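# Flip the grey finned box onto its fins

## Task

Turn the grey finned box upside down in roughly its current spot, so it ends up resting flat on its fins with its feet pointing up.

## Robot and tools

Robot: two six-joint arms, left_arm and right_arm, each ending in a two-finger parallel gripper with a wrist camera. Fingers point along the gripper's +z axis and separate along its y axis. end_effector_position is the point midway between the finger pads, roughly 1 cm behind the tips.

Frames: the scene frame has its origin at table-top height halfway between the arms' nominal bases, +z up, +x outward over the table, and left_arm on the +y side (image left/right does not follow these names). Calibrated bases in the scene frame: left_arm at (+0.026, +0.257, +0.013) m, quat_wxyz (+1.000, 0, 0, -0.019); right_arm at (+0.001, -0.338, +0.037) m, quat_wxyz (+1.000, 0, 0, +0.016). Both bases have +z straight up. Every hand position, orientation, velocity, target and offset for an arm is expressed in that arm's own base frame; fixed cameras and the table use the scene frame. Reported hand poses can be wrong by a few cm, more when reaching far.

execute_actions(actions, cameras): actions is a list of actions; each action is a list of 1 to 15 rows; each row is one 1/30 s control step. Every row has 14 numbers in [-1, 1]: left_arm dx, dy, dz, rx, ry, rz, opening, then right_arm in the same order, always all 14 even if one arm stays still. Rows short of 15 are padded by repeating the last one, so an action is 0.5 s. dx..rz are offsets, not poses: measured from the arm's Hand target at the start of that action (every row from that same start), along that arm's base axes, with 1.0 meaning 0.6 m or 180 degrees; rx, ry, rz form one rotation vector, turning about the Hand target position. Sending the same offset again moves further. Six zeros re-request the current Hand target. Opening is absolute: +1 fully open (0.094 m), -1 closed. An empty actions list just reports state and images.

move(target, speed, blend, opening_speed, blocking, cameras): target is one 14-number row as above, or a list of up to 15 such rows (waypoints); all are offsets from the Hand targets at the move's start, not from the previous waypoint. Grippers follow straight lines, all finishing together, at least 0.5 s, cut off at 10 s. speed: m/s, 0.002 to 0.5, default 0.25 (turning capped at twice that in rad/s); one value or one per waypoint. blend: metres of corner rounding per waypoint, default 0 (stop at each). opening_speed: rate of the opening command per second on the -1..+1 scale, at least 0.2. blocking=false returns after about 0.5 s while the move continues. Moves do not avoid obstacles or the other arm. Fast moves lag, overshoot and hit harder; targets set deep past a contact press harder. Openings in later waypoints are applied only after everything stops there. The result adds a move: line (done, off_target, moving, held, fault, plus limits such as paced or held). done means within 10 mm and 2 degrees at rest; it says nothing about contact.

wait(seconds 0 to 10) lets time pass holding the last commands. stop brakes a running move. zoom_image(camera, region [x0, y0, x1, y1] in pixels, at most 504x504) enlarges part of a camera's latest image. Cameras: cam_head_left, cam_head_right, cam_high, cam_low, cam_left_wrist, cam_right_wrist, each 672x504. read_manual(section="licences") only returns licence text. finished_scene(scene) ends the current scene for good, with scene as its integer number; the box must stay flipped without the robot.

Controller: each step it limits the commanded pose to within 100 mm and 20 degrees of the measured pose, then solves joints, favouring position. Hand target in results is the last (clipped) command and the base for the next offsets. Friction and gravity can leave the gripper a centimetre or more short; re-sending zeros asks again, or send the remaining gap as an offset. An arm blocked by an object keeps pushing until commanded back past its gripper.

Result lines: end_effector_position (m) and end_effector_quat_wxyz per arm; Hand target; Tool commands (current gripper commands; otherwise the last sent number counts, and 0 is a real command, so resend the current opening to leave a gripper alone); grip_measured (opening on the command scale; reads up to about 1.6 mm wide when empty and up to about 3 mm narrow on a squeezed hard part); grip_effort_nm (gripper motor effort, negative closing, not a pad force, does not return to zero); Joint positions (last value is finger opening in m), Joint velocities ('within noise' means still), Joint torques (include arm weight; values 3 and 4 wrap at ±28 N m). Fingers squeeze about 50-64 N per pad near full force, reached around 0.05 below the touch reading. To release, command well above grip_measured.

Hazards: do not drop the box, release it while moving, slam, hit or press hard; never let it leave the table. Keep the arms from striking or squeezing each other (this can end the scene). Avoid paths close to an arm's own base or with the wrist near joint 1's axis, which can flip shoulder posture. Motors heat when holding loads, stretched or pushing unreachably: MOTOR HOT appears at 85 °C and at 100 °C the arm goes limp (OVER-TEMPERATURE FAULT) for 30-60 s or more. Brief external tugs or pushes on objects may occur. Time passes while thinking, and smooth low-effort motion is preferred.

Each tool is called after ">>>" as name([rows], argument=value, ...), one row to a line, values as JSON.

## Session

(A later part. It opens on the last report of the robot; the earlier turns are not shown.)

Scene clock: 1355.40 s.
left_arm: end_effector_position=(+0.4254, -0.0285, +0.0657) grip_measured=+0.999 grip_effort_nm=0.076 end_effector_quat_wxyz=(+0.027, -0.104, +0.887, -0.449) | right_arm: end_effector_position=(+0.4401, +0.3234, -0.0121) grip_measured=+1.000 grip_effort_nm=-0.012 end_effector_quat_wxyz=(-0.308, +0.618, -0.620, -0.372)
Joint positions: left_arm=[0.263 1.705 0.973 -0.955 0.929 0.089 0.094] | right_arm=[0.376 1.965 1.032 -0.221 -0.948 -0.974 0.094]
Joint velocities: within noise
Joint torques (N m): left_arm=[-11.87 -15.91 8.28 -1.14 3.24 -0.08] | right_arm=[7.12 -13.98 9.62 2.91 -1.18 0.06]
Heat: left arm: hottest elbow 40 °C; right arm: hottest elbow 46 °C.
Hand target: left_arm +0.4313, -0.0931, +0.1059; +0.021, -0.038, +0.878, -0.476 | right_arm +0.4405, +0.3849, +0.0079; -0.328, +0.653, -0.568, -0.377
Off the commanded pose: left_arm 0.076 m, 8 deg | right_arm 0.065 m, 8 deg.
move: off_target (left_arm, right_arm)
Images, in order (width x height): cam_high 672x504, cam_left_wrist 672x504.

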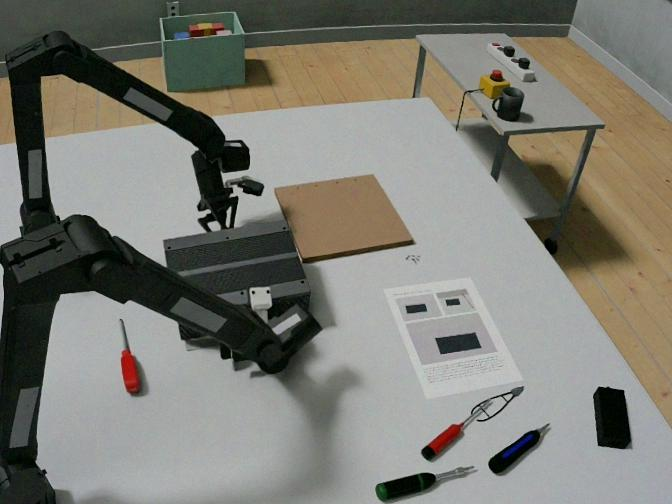

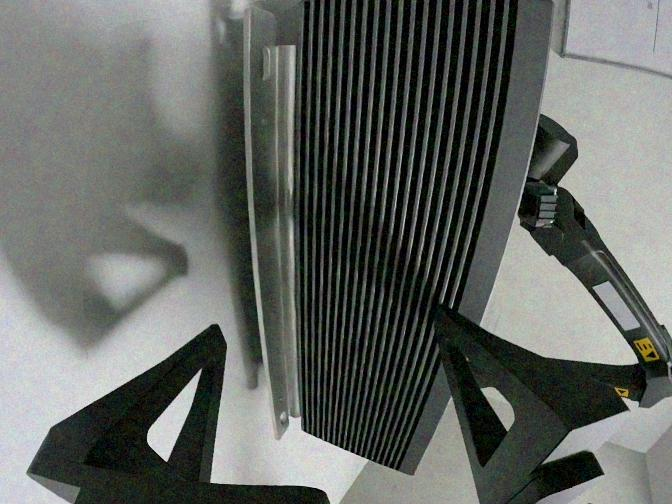

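>>> move(target=[0.0, -0.045, 0.065, 0, 0, 0, 1, 0, 0.0, 0, 0, 0, 0, 1], speed=0.05, cameras=["cam_left_wrist", "cam_high", "cam_right_wrist"])

Scene clock: 1381.00 s.
left_arm: end_effector_position=(+0.4309, -0.0735, +0.1242) grip_measured=+0.999 grip_effort_nm=0.081 end_effector_quat_wxyz=(+0.032, -0.084, +0.882, -0.463) | right_arm: end_effector_position=(+0.4410, +0.3228, -0.0155) grip_measured=+1.000 grip_effort_nm=-0.012 end_effector_quat_wxyz=(-0.312, +0.628, -0.614, -0.363)
Joint positions: left_arm=[0.161 1.585 0.996 -0.977 0.966 -0.031 0.094] | right_arm=[0.377 1.969 1.032 -0.217 -0.935 -1.002 0.094]
Joint velocities: within noise
Joint torques (N m): left_arm=[-9.29 -12.57 9.17 -0.03 1.78 -0.22] | right_arm=[7.71 -15.09 9.65 2.45 -1.79 0.33]
Heat: left arm: hottest wrist yaw 44 °C; right arm: hottest elbow 47 °C.
Hand target: left_arm +0.4313, -0.1201, +0.1449; +0.021, -0.038, +0.878, -0.476 | right_arm +0.4405, +0.3849, +0.0080; -0.328, +0.653, -0.568, -0.377
Off the commanded pose: left_arm 0.051 m, 6 deg | right_arm 0.066 m, 7 deg.
move: off_target (left_arm, right_arm)
Images, in order (width x height): cam_high 672x504, cam_left_wrist 672x504, cam_right_wrist 672x504.

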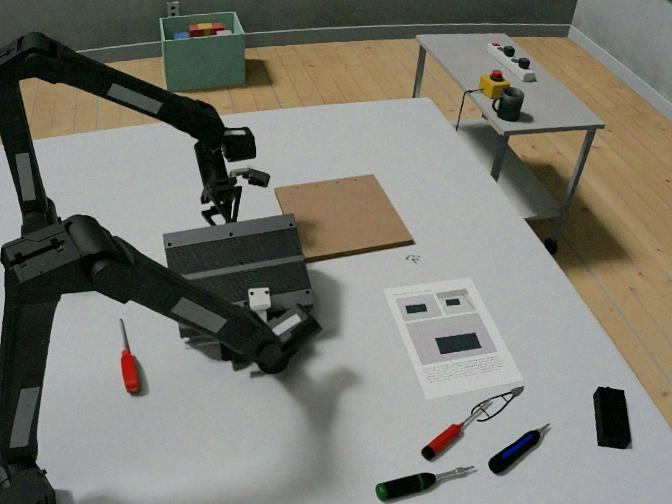

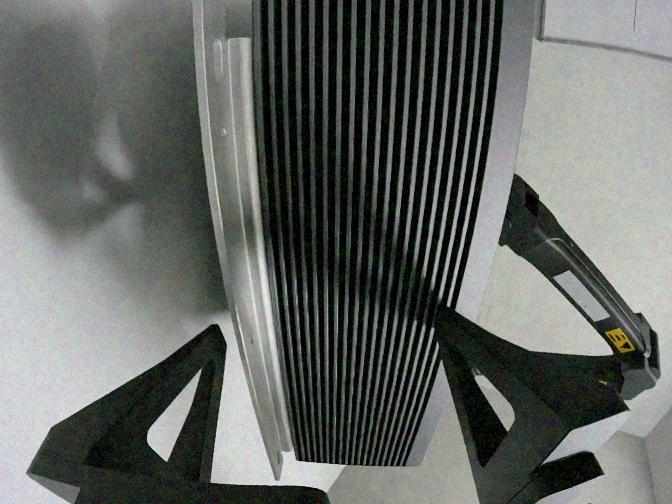

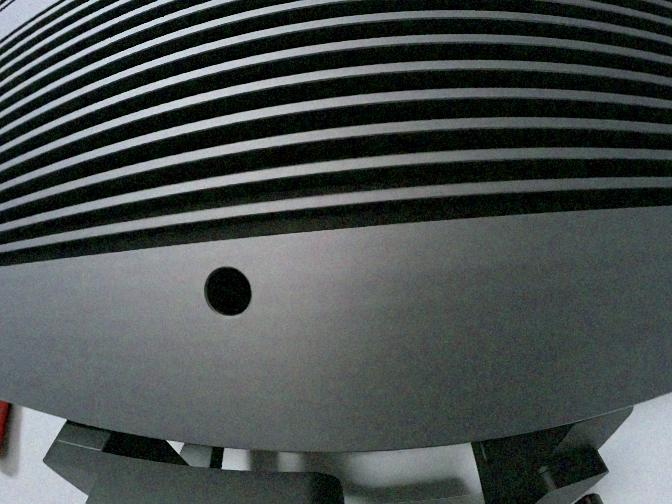

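>>> move(target=[0.0, 0.03, 0.03, 0, 0, 0, 1, 0.0, -0.06, 0, 0, 0, 0, 1], speed=0.04, cameras=["cam_left_wrist", "cam_high"])

Scene clock: 1414.20 s.
left_arm: end_effector_position=(+0.4200, -0.0780, +0.1352) grip_measured=+0.999 grip_effort_nm=0.071 end_effector_quat_wxyz=(+0.008, -0.078, +0.880, -0.469) | right_arm: end_effector_position=(+0.4350, +0.3222, -0.0150) grip_measured=+1.000 grip_effort_nm=-0.012 end_effector_quat_wxyz=(-0.310, +0.636, -0.602, -0.370)
Joint positions: left_arm=[0.157 1.577 1.015 -1.084 0.974 0.019 0.094] | right_arm=[0.376 1.969 1.032 -0.247 -0.955 -1.048 0.094]
Joint velocities: within noise
Joint torques (N m): left_arm=[-5.42 -12.69 11.04 -0.27 1.49 -0.03] | right_arm=[2.08 -16.26 8.24 0.92 -2 -0.1]
Heat: left arm: hottest elbow 40 °C; right arm: hottest elbow 47 °C.
Hand target: left_arm +0.4312, -0.1020, +0.1631; +0.021, -0.038, +0.878, -0.476 | right_arm +0.4405, +0.3490, +0.0080; -0.328, +0.653, -0.568, -0.377
Off the commanded pose: left_arm 0.038 m, 5 deg | right_arm 0.036 m, 5 deg.
move: off_target (left_arm, right_arm)
Images, in order (width x height): cam_high 672x504, cam_left_wrist 672x504.

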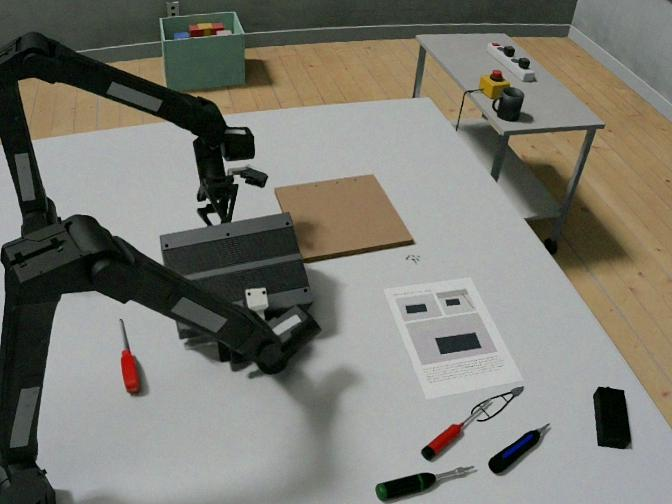

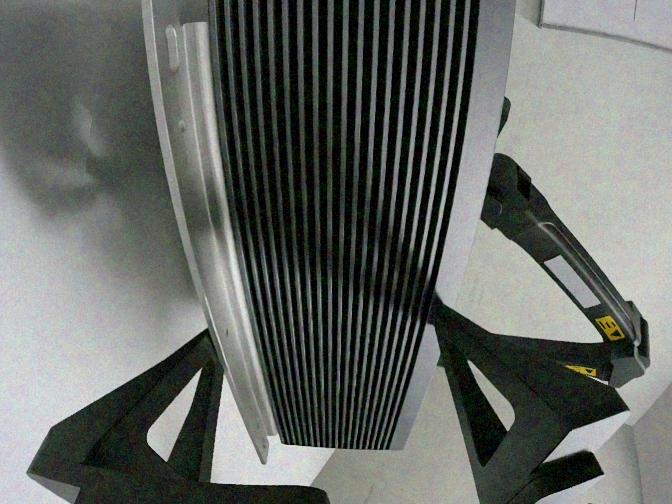

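>>> move(target=[-0.01, -0.01, 0.03, 0.02, 0.0017, 0, 1, 0.003, -0.2, 0, 0, 0, 0, 1], speed=0.05, cameras=["cam_left_wrist", "cam_high", "cam_head_left"])

Scene clock: 1447.47 s.
left_arm: end_effector_position=(+0.4164, -0.0901, +0.1467) grip_measured=+0.999 grip_effort_nm=0.071 end_effector_quat_wxyz=(+0.005, -0.060, +0.894, -0.443) | right_arm: end_effector_position=(+0.4267, +0.2311, -0.0049) grip_measured=+1.000 grip_effort_nm=-0.007 end_effector_quat_wxyz=(-0.313, +0.649, -0.575, -0.388)
Joint positions: left_arm=[0.114 1.54 1.031 -1.107 0.918 0.003 0.094] | right_arm=[0.187 1.946 1.032 -0.625 -1.043 -1.488 0.094]
Joint velocities: within noise
Joint torques (N m): left_arm=[-4.37 -13.68 11.22 -0.36 1.22 -0.36] | right_arm=[-1.55 -15.33 6.79 0.06 -0.87 -0.11]
Heat: left arm: hottest elbow 46 °C; right arm: hottest elbow 46 °C.
Hand target: left_arm +0.4254, -0.1080, +0.1811; +0.020, -0.038, +0.893, -0.448 | right_arm +0.4424, +0.2288, +0.0081; -0.329, +0.653, -0.568, -0.377
Off the commanded pose: left_arm 0.040 m, 3 deg | right_arm 0.020 m, 2 deg.
move: off_target (left_arm, right_arm)
Images, in order (width x height): cam_head_left 672x504, cam_high 672x504, cam_left_wrist 672x504.

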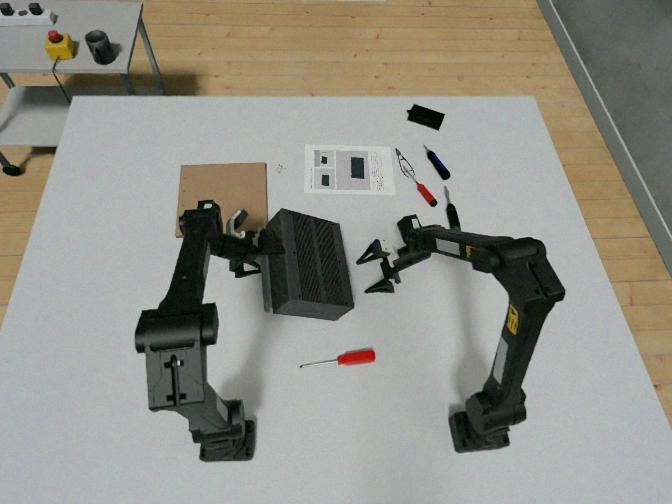

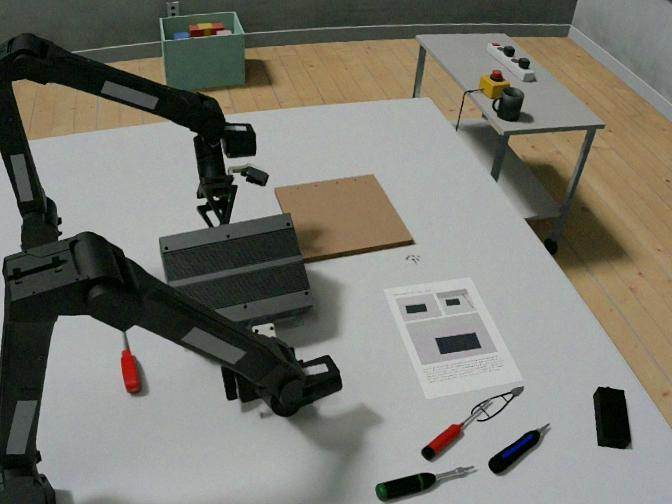

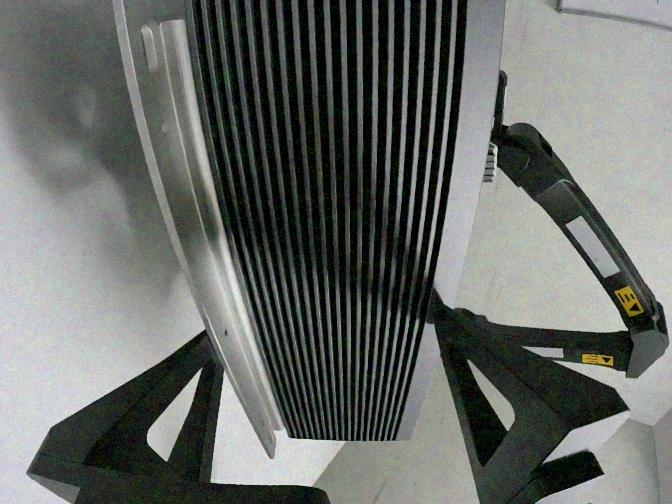

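>>> move(target=[0.0, -0.035, 0.05, 0.04, 0.0035, 0, 1, 0.003, -0.1, 0.08, 0, 0, 0, 1], speed=0.05, cameras=["cam_left_wrist", "cam_high", "cam_right_wrist"])

Scene clock: 1457.57 s.
left_arm: end_effector_position=(+0.4145, -0.1155, +0.1694) grip_measured=+0.999 grip_effort_nm=0.076 end_effector_quat_wxyz=(-0.008, -0.054, +0.922, -0.383) | right_arm: end_effector_position=(+0.4272, +0.1736, +0.0424) grip_measured=+1.000 grip_effort_nm=-0.017 end_effector_quat_wxyz=(-0.313, +0.646, -0.574, -0.393)
Joint positions: left_arm=[0.016 1.484 1.084 -1.15 0.787 -0.109 0.094] | right_arm=[0.059 1.874 1.082 -0.974 -1.043 -1.742 0.094]
Joint velocities: within noise
Joint torques (N m): left_arm=[-3.08 -13.68 12.53 -0.24 1.16 -0.44] | right_arm=[-1.61 -15.03 7.8 -0.09 -0.57 -0.13]
Heat: left arm: hottest elbow 46 °C; right arm: hottest elbow 45 °C.
Hand target: left_arm +0.4253, -0.1289, +0.2110; +0.017, -0.040, +0.919, -0.391 | right_arm +0.4441, +0.1689, +0.0561; -0.328, +0.653, -0.568, -0.377
Off the commanded pose: left_arm 0.045 m, 3 deg | right_arm 0.022 m, 3 deg.
move: off_target (left_arm, right_arm)
Images, in order (width x height): cam_high 672x504, cam_left_wrist 672x504, cam_right_wrist 672x504.

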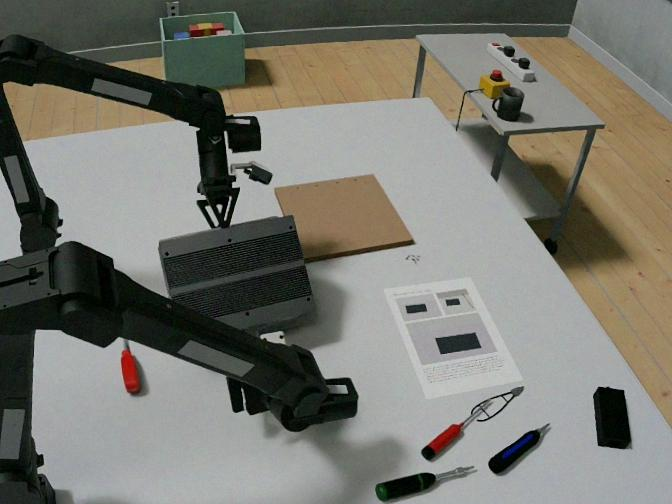

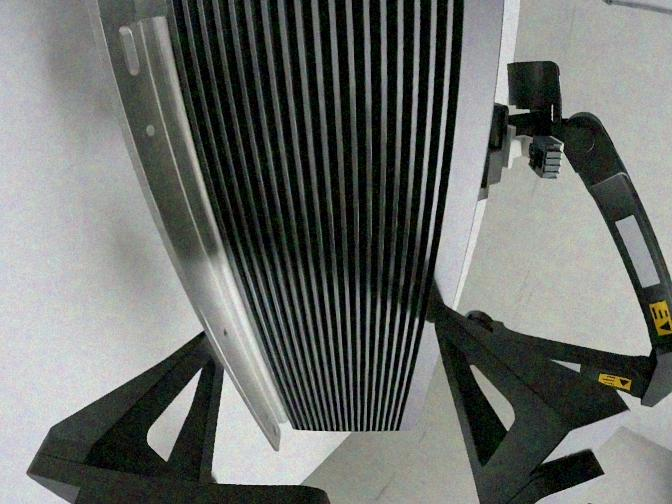

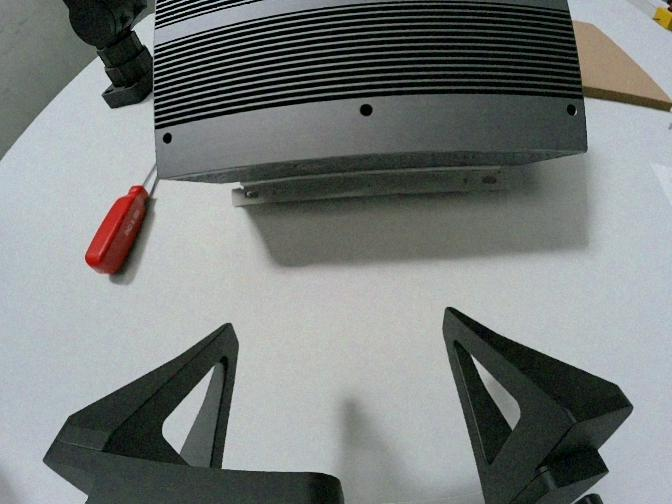

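>>> move(target=[0.0, 0.015, 0.0117, 0, 0, 0, 1, 0, 0, 0, 0, 0, 0, 1], speed=0.03, cameras=["cam_left_wrist"])

Scene clock: 1483.10 s.
left_arm: end_effector_position=(+0.4071, -0.1151, +0.1698) grip_measured=+0.999 grip_effort_nm=0.076 end_effector_quat_wxyz=(-0.026, -0.061, +0.922, -0.380) | right_arm: end_effector_position=(+0.4272, +0.1736, +0.0424) grip_measured=+1.000 grip_effort_nm=-0.012 end_effector_quat_wxyz=(-0.314, +0.647, -0.574, -0.393)
Joint positions: left_arm=[0.016 1.484 1.086 -1.191 0.782 -0.108 0.094] | right_arm=[0.059 1.874 1.082 -0.974 -1.043 -1.744 0.094]
Joint velocities: within noise
Joint torques (N m): left_arm=[-1.14 -13.98 13.57 -0.25 1.36 -0.13] | right_arm=[-1.61 -14.8 7.76 -0.21 -0.61 -0.1]
Heat: left arm: hottest elbow 48 °C; right arm: hottest elbow 43 °C.
Hand target: left_arm +0.4253, -0.1199, +0.2181; +0.017, -0.040, +0.919, -0.391 | right_arm +0.4441, +0.1689, +0.0561; -0.328, +0.653, -0.568, -0.377
Off the commanded pose: left_arm 0.052 m, 6 deg | right_arm 0.022 m, 3 deg.
move: off_target (left_arm, right_arm)
Images, in order (width x height): cam_left_wrist 672x504.

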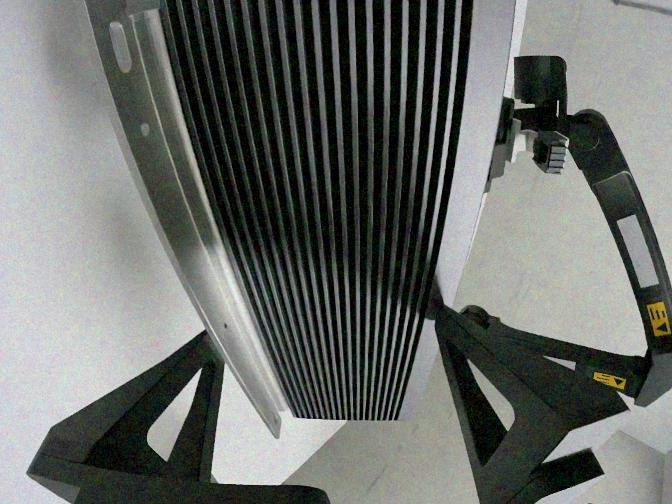

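>>> move(target=[-0.0043, 0.0486, -0.0508, 0, 0, 0, -0.8, 0, 0, 0, 0, 0, 0, 1], speed=0.0082, opening_speed=0.35, cameras=["cam_left_wrist", "cam_high"])

Scene clock: 1502.43 s.
left_arm: end_effector_position=(+0.4108, -0.0955, +0.1754) grip_measured=-0.797 grip_effort_nm=-0.115 end_effector_quat_wxyz=(-0.003, -0.048, +0.920, -0.390) | right_arm: end_effector_position=(+0.4272, +0.1736, +0.0424) grip_measured=+1.000 grip_effort_nm=-0.007 end_effector_quat_wxyz=(-0.314, +0.647, -0.574, -0.393)
Joint positions: left_arm=[0.07 1.479 1.09 -1.208 0.801 -0.023 0.01] | right_arm=[0.059 1.874 1.082 -0.974 -1.043 -1.744 0.094]
Joint velocities: within noise
Joint torques (N m): left_arm=[0.09 -10.23 10.39 0.65 0.69 0.01] | right_arm=[-1.49 -15.27 7.79 -0.05 -0.59 -0.1]
Heat: left arm: hottest elbow 48 °C; right arm: hottest elbow 43 °C.
Hand target: left_arm +0.4227, -0.0908, +0.1876; +0.017, -0.039, +0.919, -0.391 | right_arm +0.4441, +0.1689, +0.0561; -0.328, +0.653, -0.568, -0.377
Off the commanded pose: left_arm 0.018 m, 2 deg | right_arm 0.022 m, 3 deg.
move: off_target (left_arm, right_arm)
Images, in order (width x height): cam_high 672x504, cam_left_wrist 672x504.

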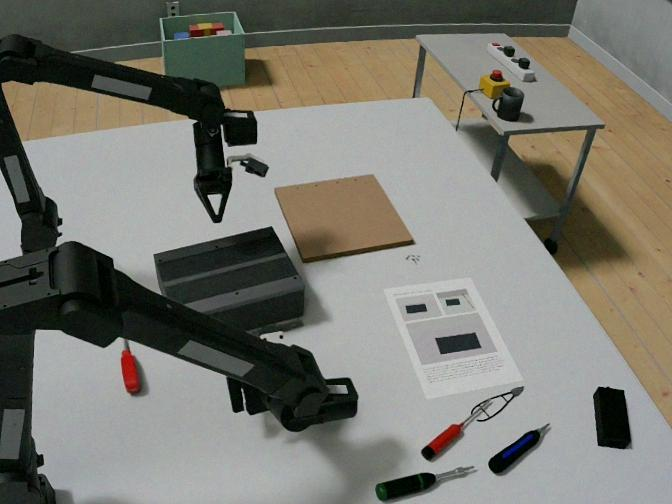

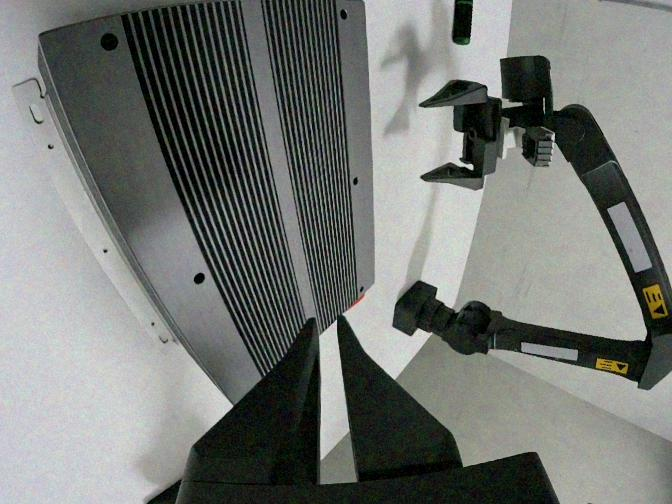

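>>> move([
  [-0.021, 0.1847, 0.0, -0.03, -0.004, 0.0141, -0.8, 0, 0, -0.08, 0, 0, 0, 1],
  [-0.0353, 0.1488, -0.266, -0.0597, -0.0077, 0.0282, 1, -0.023, 0.185, -0.08, 0, 0, 0, 1],
], speed=0.12, opening_speed=1.0, cameras=["cam_left_wrist", "cam_right_wrist", "cam_head_left"])

Scene clock: 1595.57 s.
left_arm: end_effector_position=(+0.4026, +0.0032, +0.0366) grip_measured=+0.997 grip_effort_nm=0.159 end_effector_quat_wxyz=(+0.054, -0.072, +0.878, -0.471) | right_arm: end_effector_position=(+0.4291, +0.2749, +0.0004) grip_measured=+1.000 grip_effort_nm=-0.017 end_effector_quat_wxyz=(-0.322, +0.649, -0.574, -0.382)
Joint positions: left_arm=[0.368 1.776 0.936 -0.986 0.966 0.34 0.094] | right_arm=[0.277 1.931 1.017 -0.435 -1.032 -1.29 0.094]
Joint velocities: within noise
Joint torques (N m): left_arm=[-1.73 -9.76 5.35 0.55 0.74 -0.25] | right_arm=[-0.44 -15.44 4.93 1.22 -0.56 0.08]
Heat: left arm: hottest elbow 45 °C; right arm: hottest elbow 42 °C.
Hand target: left_arm +0.4015, -0.0016, +0.0279; +0.042, -0.077, +0.876, -0.475 | right_arm +0.4304, +0.2799, +0.0081; -0.329, +0.653, -0.568, -0.377
Off the commanded pose: left_arm 0.010 m, 2 deg | right_arm 0.009 m, 1 deg.
move: done
Images, in order (width x height): cam_head_left 672x504, cam_left_wrist 672x504, cam_right_wrist 672x504.

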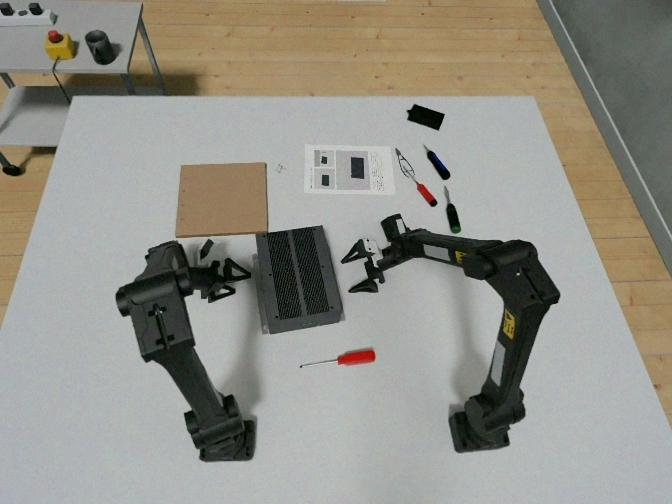

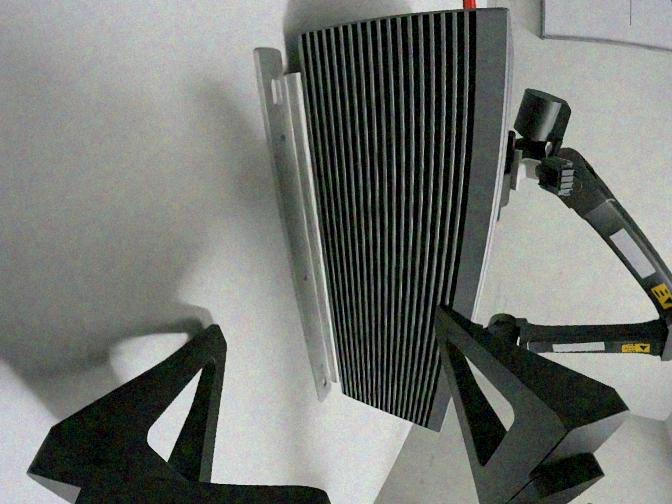

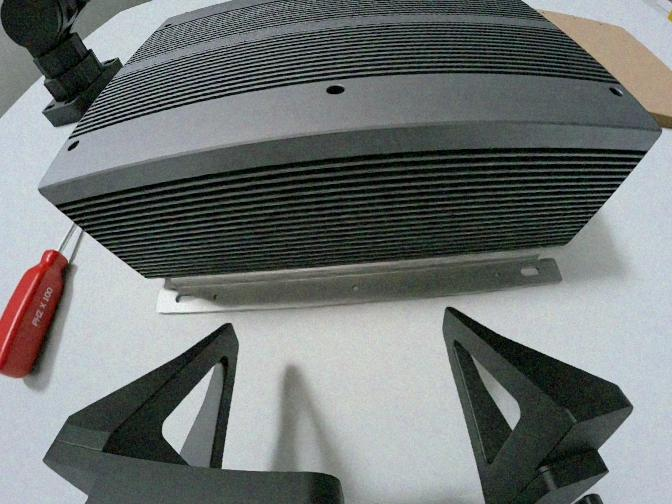

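>>> move([
  [0.0292, -0.1573, 0.0468, 0, 0, 0, 1, -0.02, 0.175, 0, 0, 0, 0, 1],
  [0.0325, -0.174, 0.1268, 0, 0, 0, 1, -0.02, 0.175, 0, 0, 0, 0, 1],
  [0.0408, -0.219, 0.1918, 0, 0, 0, 1, -0.02, 0.175, 0, 0, 0, 0, 1],
], speed=0.04, blend=0.005, cameras=["cam_left_wrist", "cam_right_wrist", "cam_high"])

Scene clock: 1619.73 s.
left_arm: end_effector_position=(+0.4307, -0.0847, +0.1279) grip_measured=+0.997 grip_effort_nm=0.159 end_effector_quat_wxyz=(+0.059, -0.130, +0.876, -0.461) | right_arm: end_effector_position=(+0.4310, +0.3156, -0.0160) grip_measured=+1.000 grip_effort_nm=-0.002 end_effector_quat_wxyz=(-0.314, +0.621, -0.624, -0.356)
Joint positions: left_arm=[0.132 1.506 0.909 -0.771 0.953 -0.267 0.094] | right_arm=[0.374 1.942 0.98 -0.169 -0.919 -0.972 0.094]
Joint velocities: within noise
Joint torques (N m): left_arm=[-9.52 -10.93 8.83 0.29 1.69 0.01] | right_arm=[8.88 -15.38 8.27 2.74 -2.07 0.3]
Heat: left arm: hottest elbow 43 °C; right arm: hottest elbow 41 °C.
Hand target: left_arm +0.4260, -0.1330, +0.1431; +0.042, -0.077, +0.876, -0.475 | right_arm +0.4185, +0.3849, +0.0082; -0.329, +0.653, -0.568, -0.377
Off the commanded pose: left_arm 0.051 m, 7 deg | right_arm 0.074 m, 8 deg.
move: off_target (left_arm, right_arm)
Images, in order (width x height): cam_high 672x504, cam_left_wrist 672x504, cam_right_wrist 672x504.

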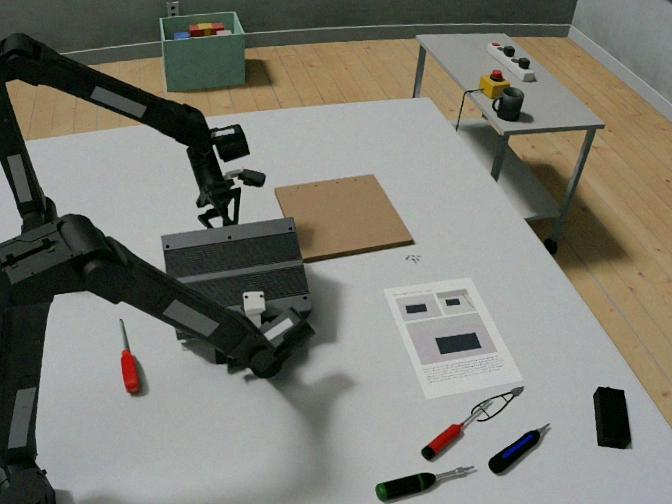

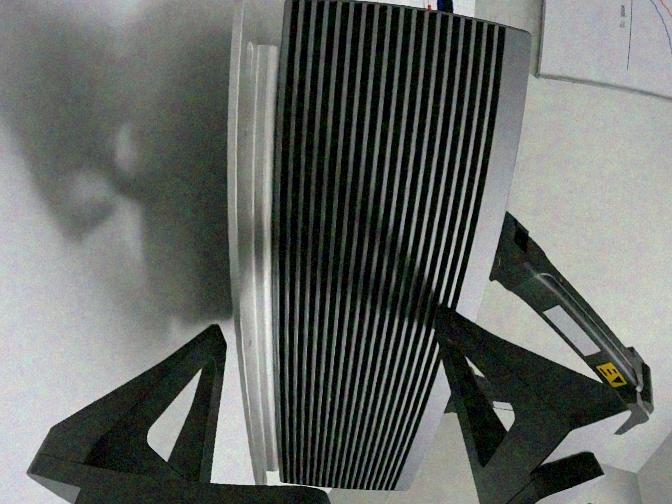

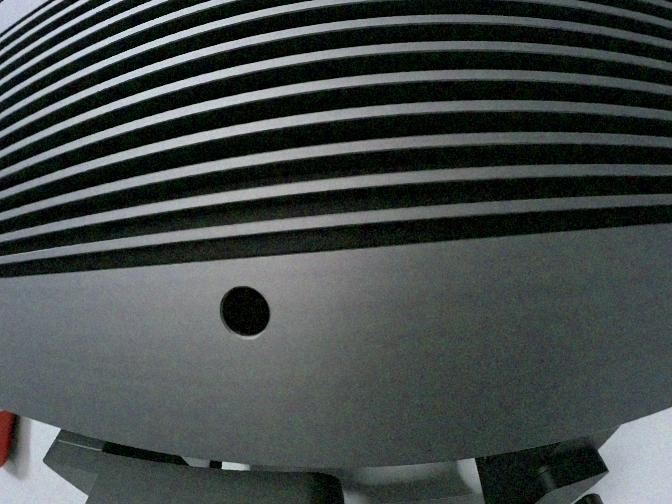

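>>> move([
  [-0.005, 0.03, 0.03, 0, 0, 0, 1, 0.003, -0.06, 0, 0, 0, 0, 1],
  [-0.002, 0.02, 0.06, 0.0197, 0.0035, 0, 1, 0.02, -0.26, 0, 0, 0, 0, 1],
  [0.003, -0.015, 0.11, 0.0635, 0.0112, 0, 1, 0.03, -0.35, 0.08, 0, 0, 0, 1],
], speed=0.06, blend=0.005, cameras=["cam_left_wrist", "cam_right_wrist", "cam_high"])

Scene clock: 1634.13 s.
left_arm: end_effector_position=(+0.4171, -0.1379, +0.1865) grip_measured=+0.999 grip_effort_nm=0.095 end_effector_quat_wxyz=(+0.016, -0.088, +0.920, -0.382) | right_arm: end_effector_position=(+0.4194, +0.1790, +0.0425) grip_measured=+1.000 grip_effort_nm=-0.002 end_effector_quat_wxyz=(-0.313, +0.647, -0.574, -0.392)
Joint positions: left_arm=[-0.043 1.416 1.057 -1.036 0.769 -0.305 0.094] | right_arm=[0.073 1.854 1.053 -0.94 -1.043 -1.715 0.094]
Joint velocities: within noise
Joint torques (N m): left_arm=[-1.55 -10.7 11.69 0.62 0.41 -0.25] | right_arm=[-2.02 -15.15 7.72 -0.18 -0.66 -0.11]
Heat: left arm: hottest elbow 44 °C; right arm: hottest elbow 40 °C.
Hand target: left_arm +0.4278, -0.1420, +0.2091; +0.034, -0.081, +0.919, -0.384 | right_arm +0.4365, +0.1749, +0.0560; -0.328, +0.653, -0.568, -0.377
Off the commanded pose: left_arm 0.025 m, 2 deg | right_arm 0.022 m, 3 deg.
move: off_target (left_arm, right_arm)
Images, in order (width x height): cam_high 672x504, cam_left_wrist 672x504, cam_right_wrist 672x504.

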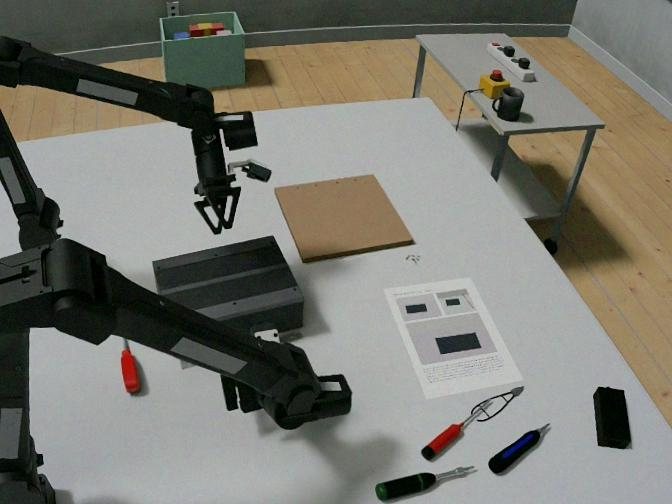

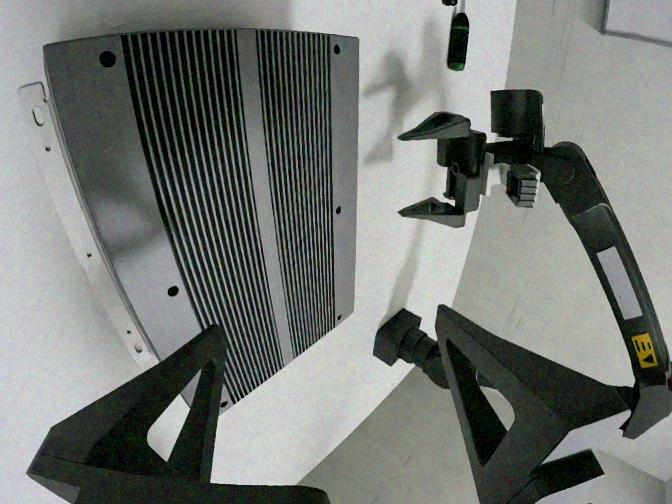

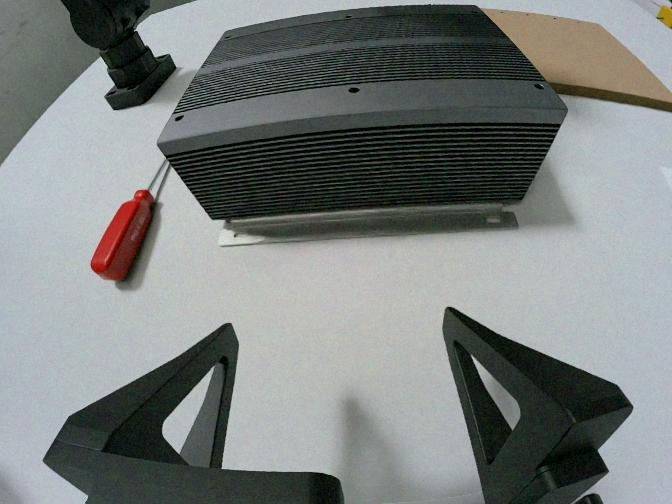

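>>> move([
  [-0.0297, 0.2367, 0.0, -0.03, -0.005, 0.0, 1, 0, 0, -0.08, 0, 0, 0, 1],
  [-0.0505, 0.1877, -0.3018, -0.0633, -0.0112, -0.0006, 1, -0.0166, 0.1335, -0.08, 0, 0, 0, 1],
], speed=0.12, cameras=["cam_left_wrist", "cam_right_wrist", "cam_head_left"])

Scene clock: 1683.47 s.
left_arm: end_effector_position=(+0.3988, -0.0247, +0.0363) grip_measured=+0.999 grip_effort_nm=0.100 end_effector_quat_wxyz=(+0.051, -0.075, +0.877, -0.472) | right_arm: end_effector_position=(+0.4254, +0.2496, +0.0009) grip_measured=+1.000 grip_effort_nm=-0.007 end_effector_quat_wxyz=(-0.323, +0.648, -0.574, -0.382)
Joint positions: left_arm=[0.305 1.737 0.879 -0.881 0.979 0.223 0.094] | right_arm=[0.226 1.921 1.004 -0.513 -1.043 -1.386 0.094]
Joint velocities: within noise
Joint torques (N m): left_arm=[-1.67 -9.35 5.38 0.7 0.76 -0.15] | right_arm=[0.03 -15.15 4.93 1.03 -0.57 0.03]
Heat: left arm: hottest elbow 45 °C; right arm: hottest elbow 40 °C.
Hand target: left_arm +0.3975, -0.0294, +0.0279; +0.041, -0.076, +0.876, -0.474 | right_arm +0.4264, +0.2550, +0.0080; -0.328, +0.653, -0.568, -0.377
Off the commanded pose: left_arm 0.010 m, 1 deg | right_arm 0.009 m, 1 deg.
move: done
Images, in order (width x height): cam_head_left 672x504, cam_left_wrist 672x504, cam_right_wrist 672x504.

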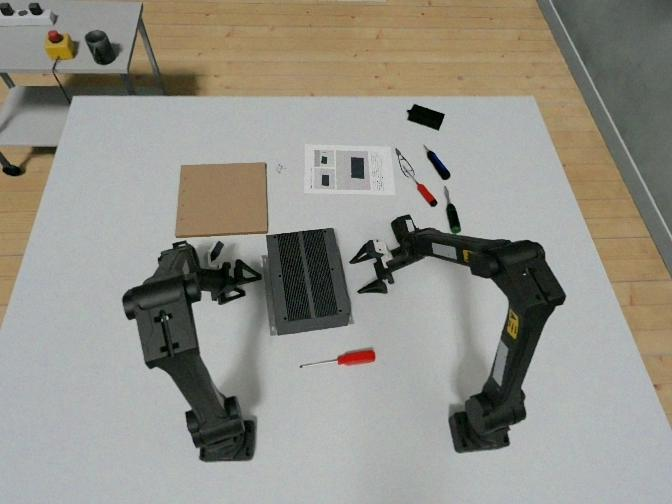

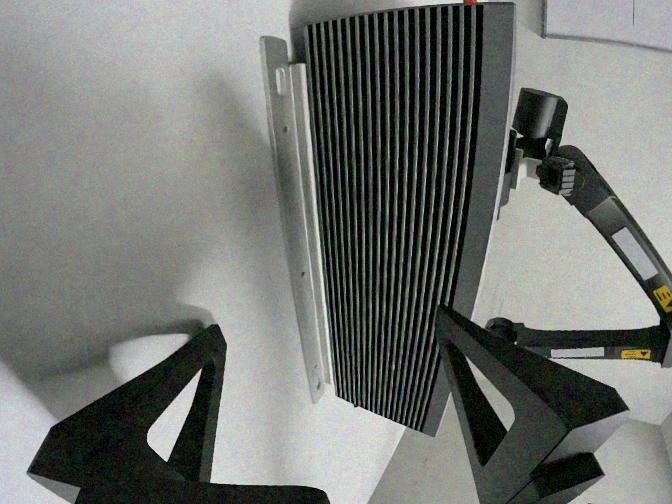

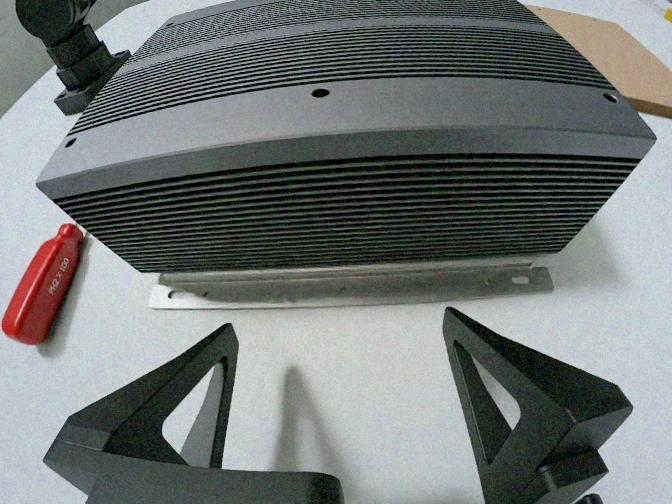

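>>> move([
  [0.0255, -0.158, 0.0468, 0, 0, 0, 1, -0.02, 0.175, 0, 0, 0, 0, 1],
  [0.0282, -0.1745, 0.1268, 0, 0, 0, 1, -0.02, 0.175, 0, 0, 0, 0, 1],
  [0.035, -0.219, 0.1918, 0, 0, 0, 1, -0.02, 0.175, 0, 0, 0, 0, 1],
], speed=0.04, blend=0.005, cameras=["cam_left_wrist", "cam_right_wrist"])

Scene clock: 1698.23 s.
left_arm: end_effector_position=(+0.4235, -0.1145, +0.1323) grip_measured=+0.999 grip_effort_nm=0.105 end_effector_quat_wxyz=(+0.059, -0.126, +0.876, -0.463) | right_arm: end_effector_position=(+0.4266, +0.2912, -0.0161) grip_measured=+1.000 grip_effort_nm=-0.002 end_effector_quat_wxyz=(-0.317, +0.624, -0.621, -0.351)
Joint positions: left_arm=[0.059 1.463 0.868 -0.679 0.939 -0.378 0.094] | right_arm=[0.33 1.921 0.948 -0.207 -0.931 -1.048 0.094]
Joint velocities: within noise
Joint torques (N m): left_arm=[-9.23 -9.52 9.01 0.94 1.45 -0.06] | right_arm=[8.88 -14.86 8.13 2.48 -2.45 0.38]
Heat: left arm: hottest elbow 44 °C; right arm: hottest elbow 41 °C.
Hand target: left_arm +0.4185, -0.1608, +0.1430; +0.041, -0.076, +0.876, -0.474 | right_arm +0.4143, +0.3600, +0.0079; -0.328, +0.653, -0.568, -0.377
Off the commanded pose: left_arm 0.048 m, 6 deg | right_arm 0.074 m, 8 deg.
move: off_target (left_arm, right_arm)
Images, in order (width x height): cam_left_wrist 672x504, cam_right_wrist 672x504.

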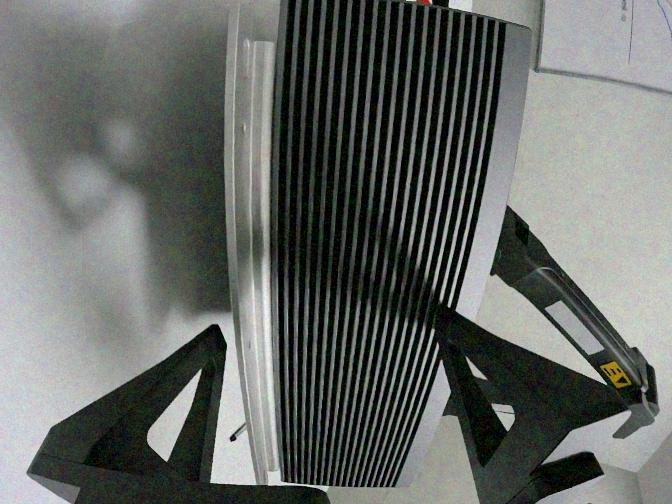

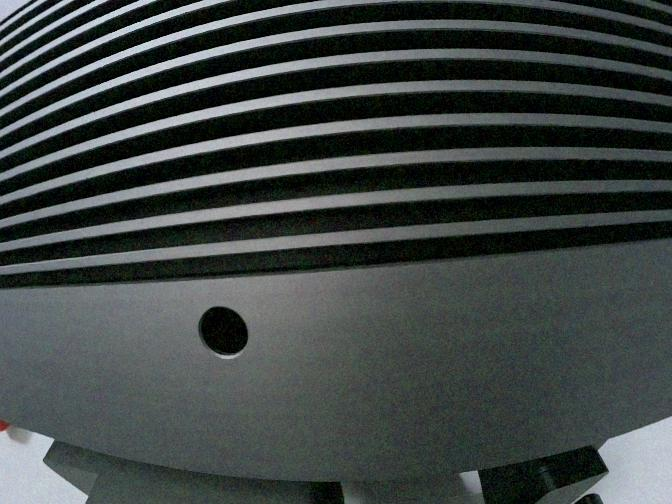

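>>> move(target=[0, -0.01, 0.045, 0, 0, 0, 1, 0, 0, 0, 0, 0, 0, 1], speed=0.04, cameras=["cam_left_wrist", "cam_right_wrist"])

Scene clock: 1733.13 s.
left_arm: end_effector_position=(+0.4202, -0.1225, +0.1415) grip_measured=+0.999 grip_effort_nm=0.105 end_effector_quat_wxyz=(+0.043, -0.135, +0.878, -0.458) | right_arm: end_effector_position=(+0.4262, +0.2916, -0.0154) grip_measured=+1.000 grip_effort_nm=-0.007 end_effector_quat_wxyz=(-0.320, +0.629, -0.616, -0.351)
Joint positions: left_arm=[0.037 1.445 0.884 -0.723 0.926 -0.412 0.094] | right_arm=[0.33 1.921 0.948 -0.207 -0.936 -1.063 0.094]
Joint velocities: within noise
Joint torques (N m): left_arm=[-8.64 -11.34 10.48 0.57 1.8 -0.02] | right_arm=[8.76 -14.27 7.97 2.69 -2.24 0.56]
Heat: left arm: hottest elbow 44 °C; right arm: hottest elbow 43 °C.
Hand target: left_arm +0.4185, -0.1667, +0.1700; +0.042, -0.076, +0.876, -0.474 | right_arm +0.4143, +0.3600, +0.0080; -0.328, +0.653, -0.568, -0.377
Off the commanded pose: left_arm 0.053 m, 7 deg | right_arm 0.073 m, 7 deg.
move: off_target (left_arm, right_arm)
Images, in order (width x height): cam_left_wrist 672x504, cam_right_wrist 672x504.

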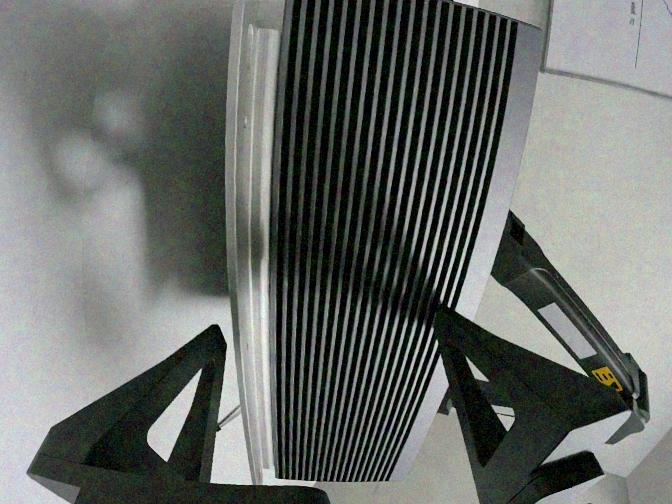

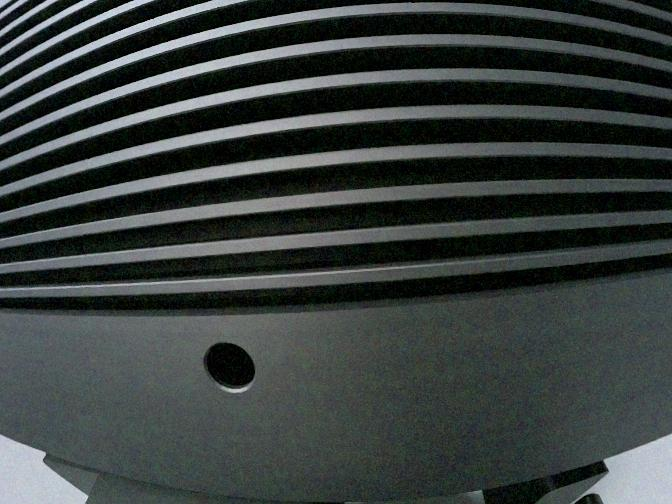

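>>> move(target=[0, -0.01, 0.02, 0, 0, 0, 0.72, 0, 0, 0, 0, 0, 0, 1], speed=0.01, opening_speed=0.2, cameras=["cam_left_wrist", "cam_right_wrist"])

Scene clock: 1742.70 s.
left_arm: end_effector_position=(+0.4182, -0.1253, +0.1480) grip_measured=+0.725 grip_effort_nm=-0.252 end_effector_quat_wxyz=(+0.044, -0.132, +0.880, -0.454) | right_arm: end_effector_position=(+0.4252, +0.2928, -0.0155) grip_measured=+1.000 grip_effort_nm=-0.007 end_effector_quat_wxyz=(-0.322, +0.630, -0.612, -0.353)
Joint positions: left_arm=[0.028 1.428 0.889 -0.739 0.916 -0.416 0.081] | right_arm=[0.331 1.923 0.948 -0.205 -0.943 -1.067 0.094]
Joint velocities: within noise
Joint torques (N m): left_arm=[-9.17 -11.52 11.23 0.49 2.07 -0.2] | right_arm=[8.88 -14.8 8.17 2.51 -1.94 0.53]
Heat: left arm: hottest elbow 45 °C; right arm: hottest elbow 44 °C.
Hand target: left_arm +0.4185, -0.1727, +0.1821; +0.042, -0.076, +0.876, -0.474 | right_arm +0.4144, +0.3599, +0.0080; -0.328, +0.653, -0.568, -0.377
Off the commanded pose: left_arm 0.058 m, 7 deg | right_arm 0.072 m, 6 deg.
move: off_target (left_arm, right_arm)
Images, in order (width x height): cam_left_wrist 672x504, cam_right_wrist 672x504.

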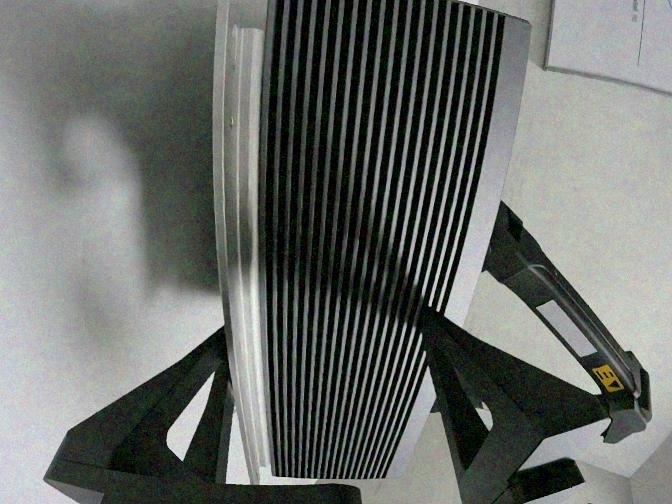

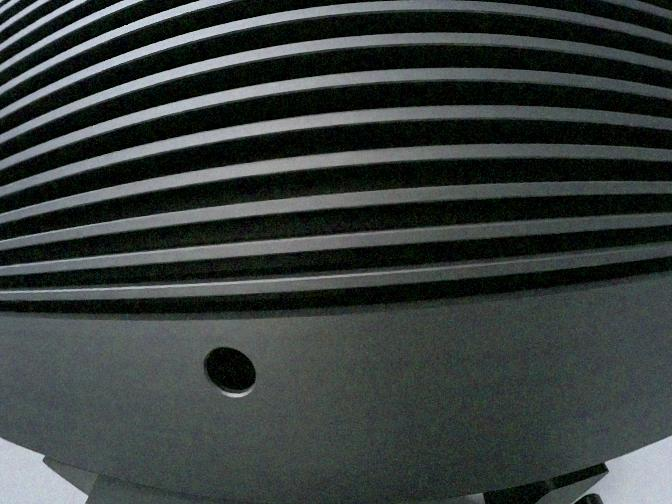

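>>> move(target=[0, 0, 0, 0, 0, 0, 0.62, 0, 0, 0, 0, 0, 0, 1], speed=0.01, opening_speed=0.2, cameras=["cam_left_wrist", "cam_right_wrist"])

Scene clock: 1748.83 s.
left_arm: end_effector_position=(+0.4170, -0.1250, +0.1477) grip_measured=+0.625 grip_effort_nm=-0.261 end_effector_quat_wxyz=(+0.045, -0.129, +0.882, -0.452) | right_arm: end_effector_position=(+0.4250, +0.2930, -0.0158) grip_measured=+1.000 grip_effort_nm=-0.002 end_effector_quat_wxyz=(-0.322, +0.630, -0.611, -0.354)
Joint positions: left_arm=[0.027 1.426 0.889 -0.747 0.911 -0.405 0.076] | right_arm=[0.331 1.925 0.948 -0.203 -0.946 -1.069 0.094]
Joint velocities: within noise
Joint torques (N m): left_arm=[-9.05 -11.34 11.37 0.7 2.24 -0.32] | right_arm=[9.05 -14.86 8.13 2.37 -1.85 0.58]
Heat: left arm: hottest elbow 44 °C; right arm: hottest elbow 44 °C.
Hand target: left_arm +0.4185, -0.1727, +0.1821; +0.041, -0.076, +0.876, -0.475 | right_arm +0.4146, +0.3600, +0.0082; -0.329, +0.653, -0.568, -0.377
Off the commanded pose: left_arm 0.059 m, 7 deg | right_arm 0.072 m, 6 deg.
move: off_target (left_arm, right_arm)
Images, in order (width x height): cam_left_wrist 672x504, cam_right_wrist 672x504.

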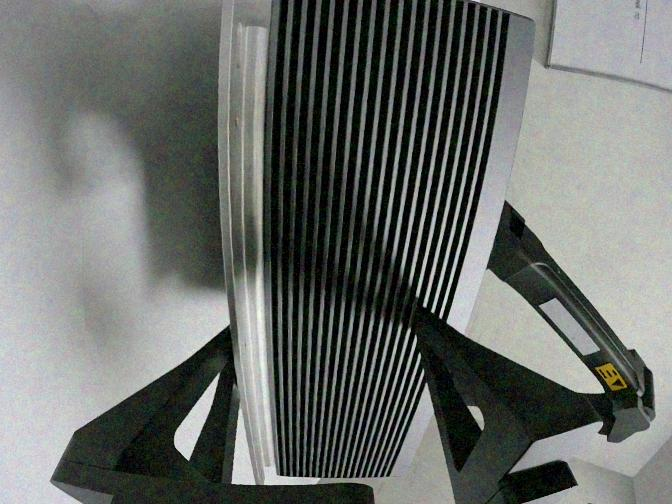

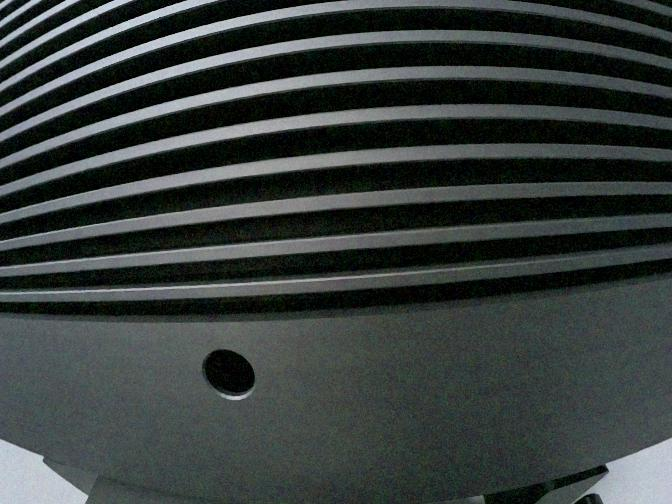

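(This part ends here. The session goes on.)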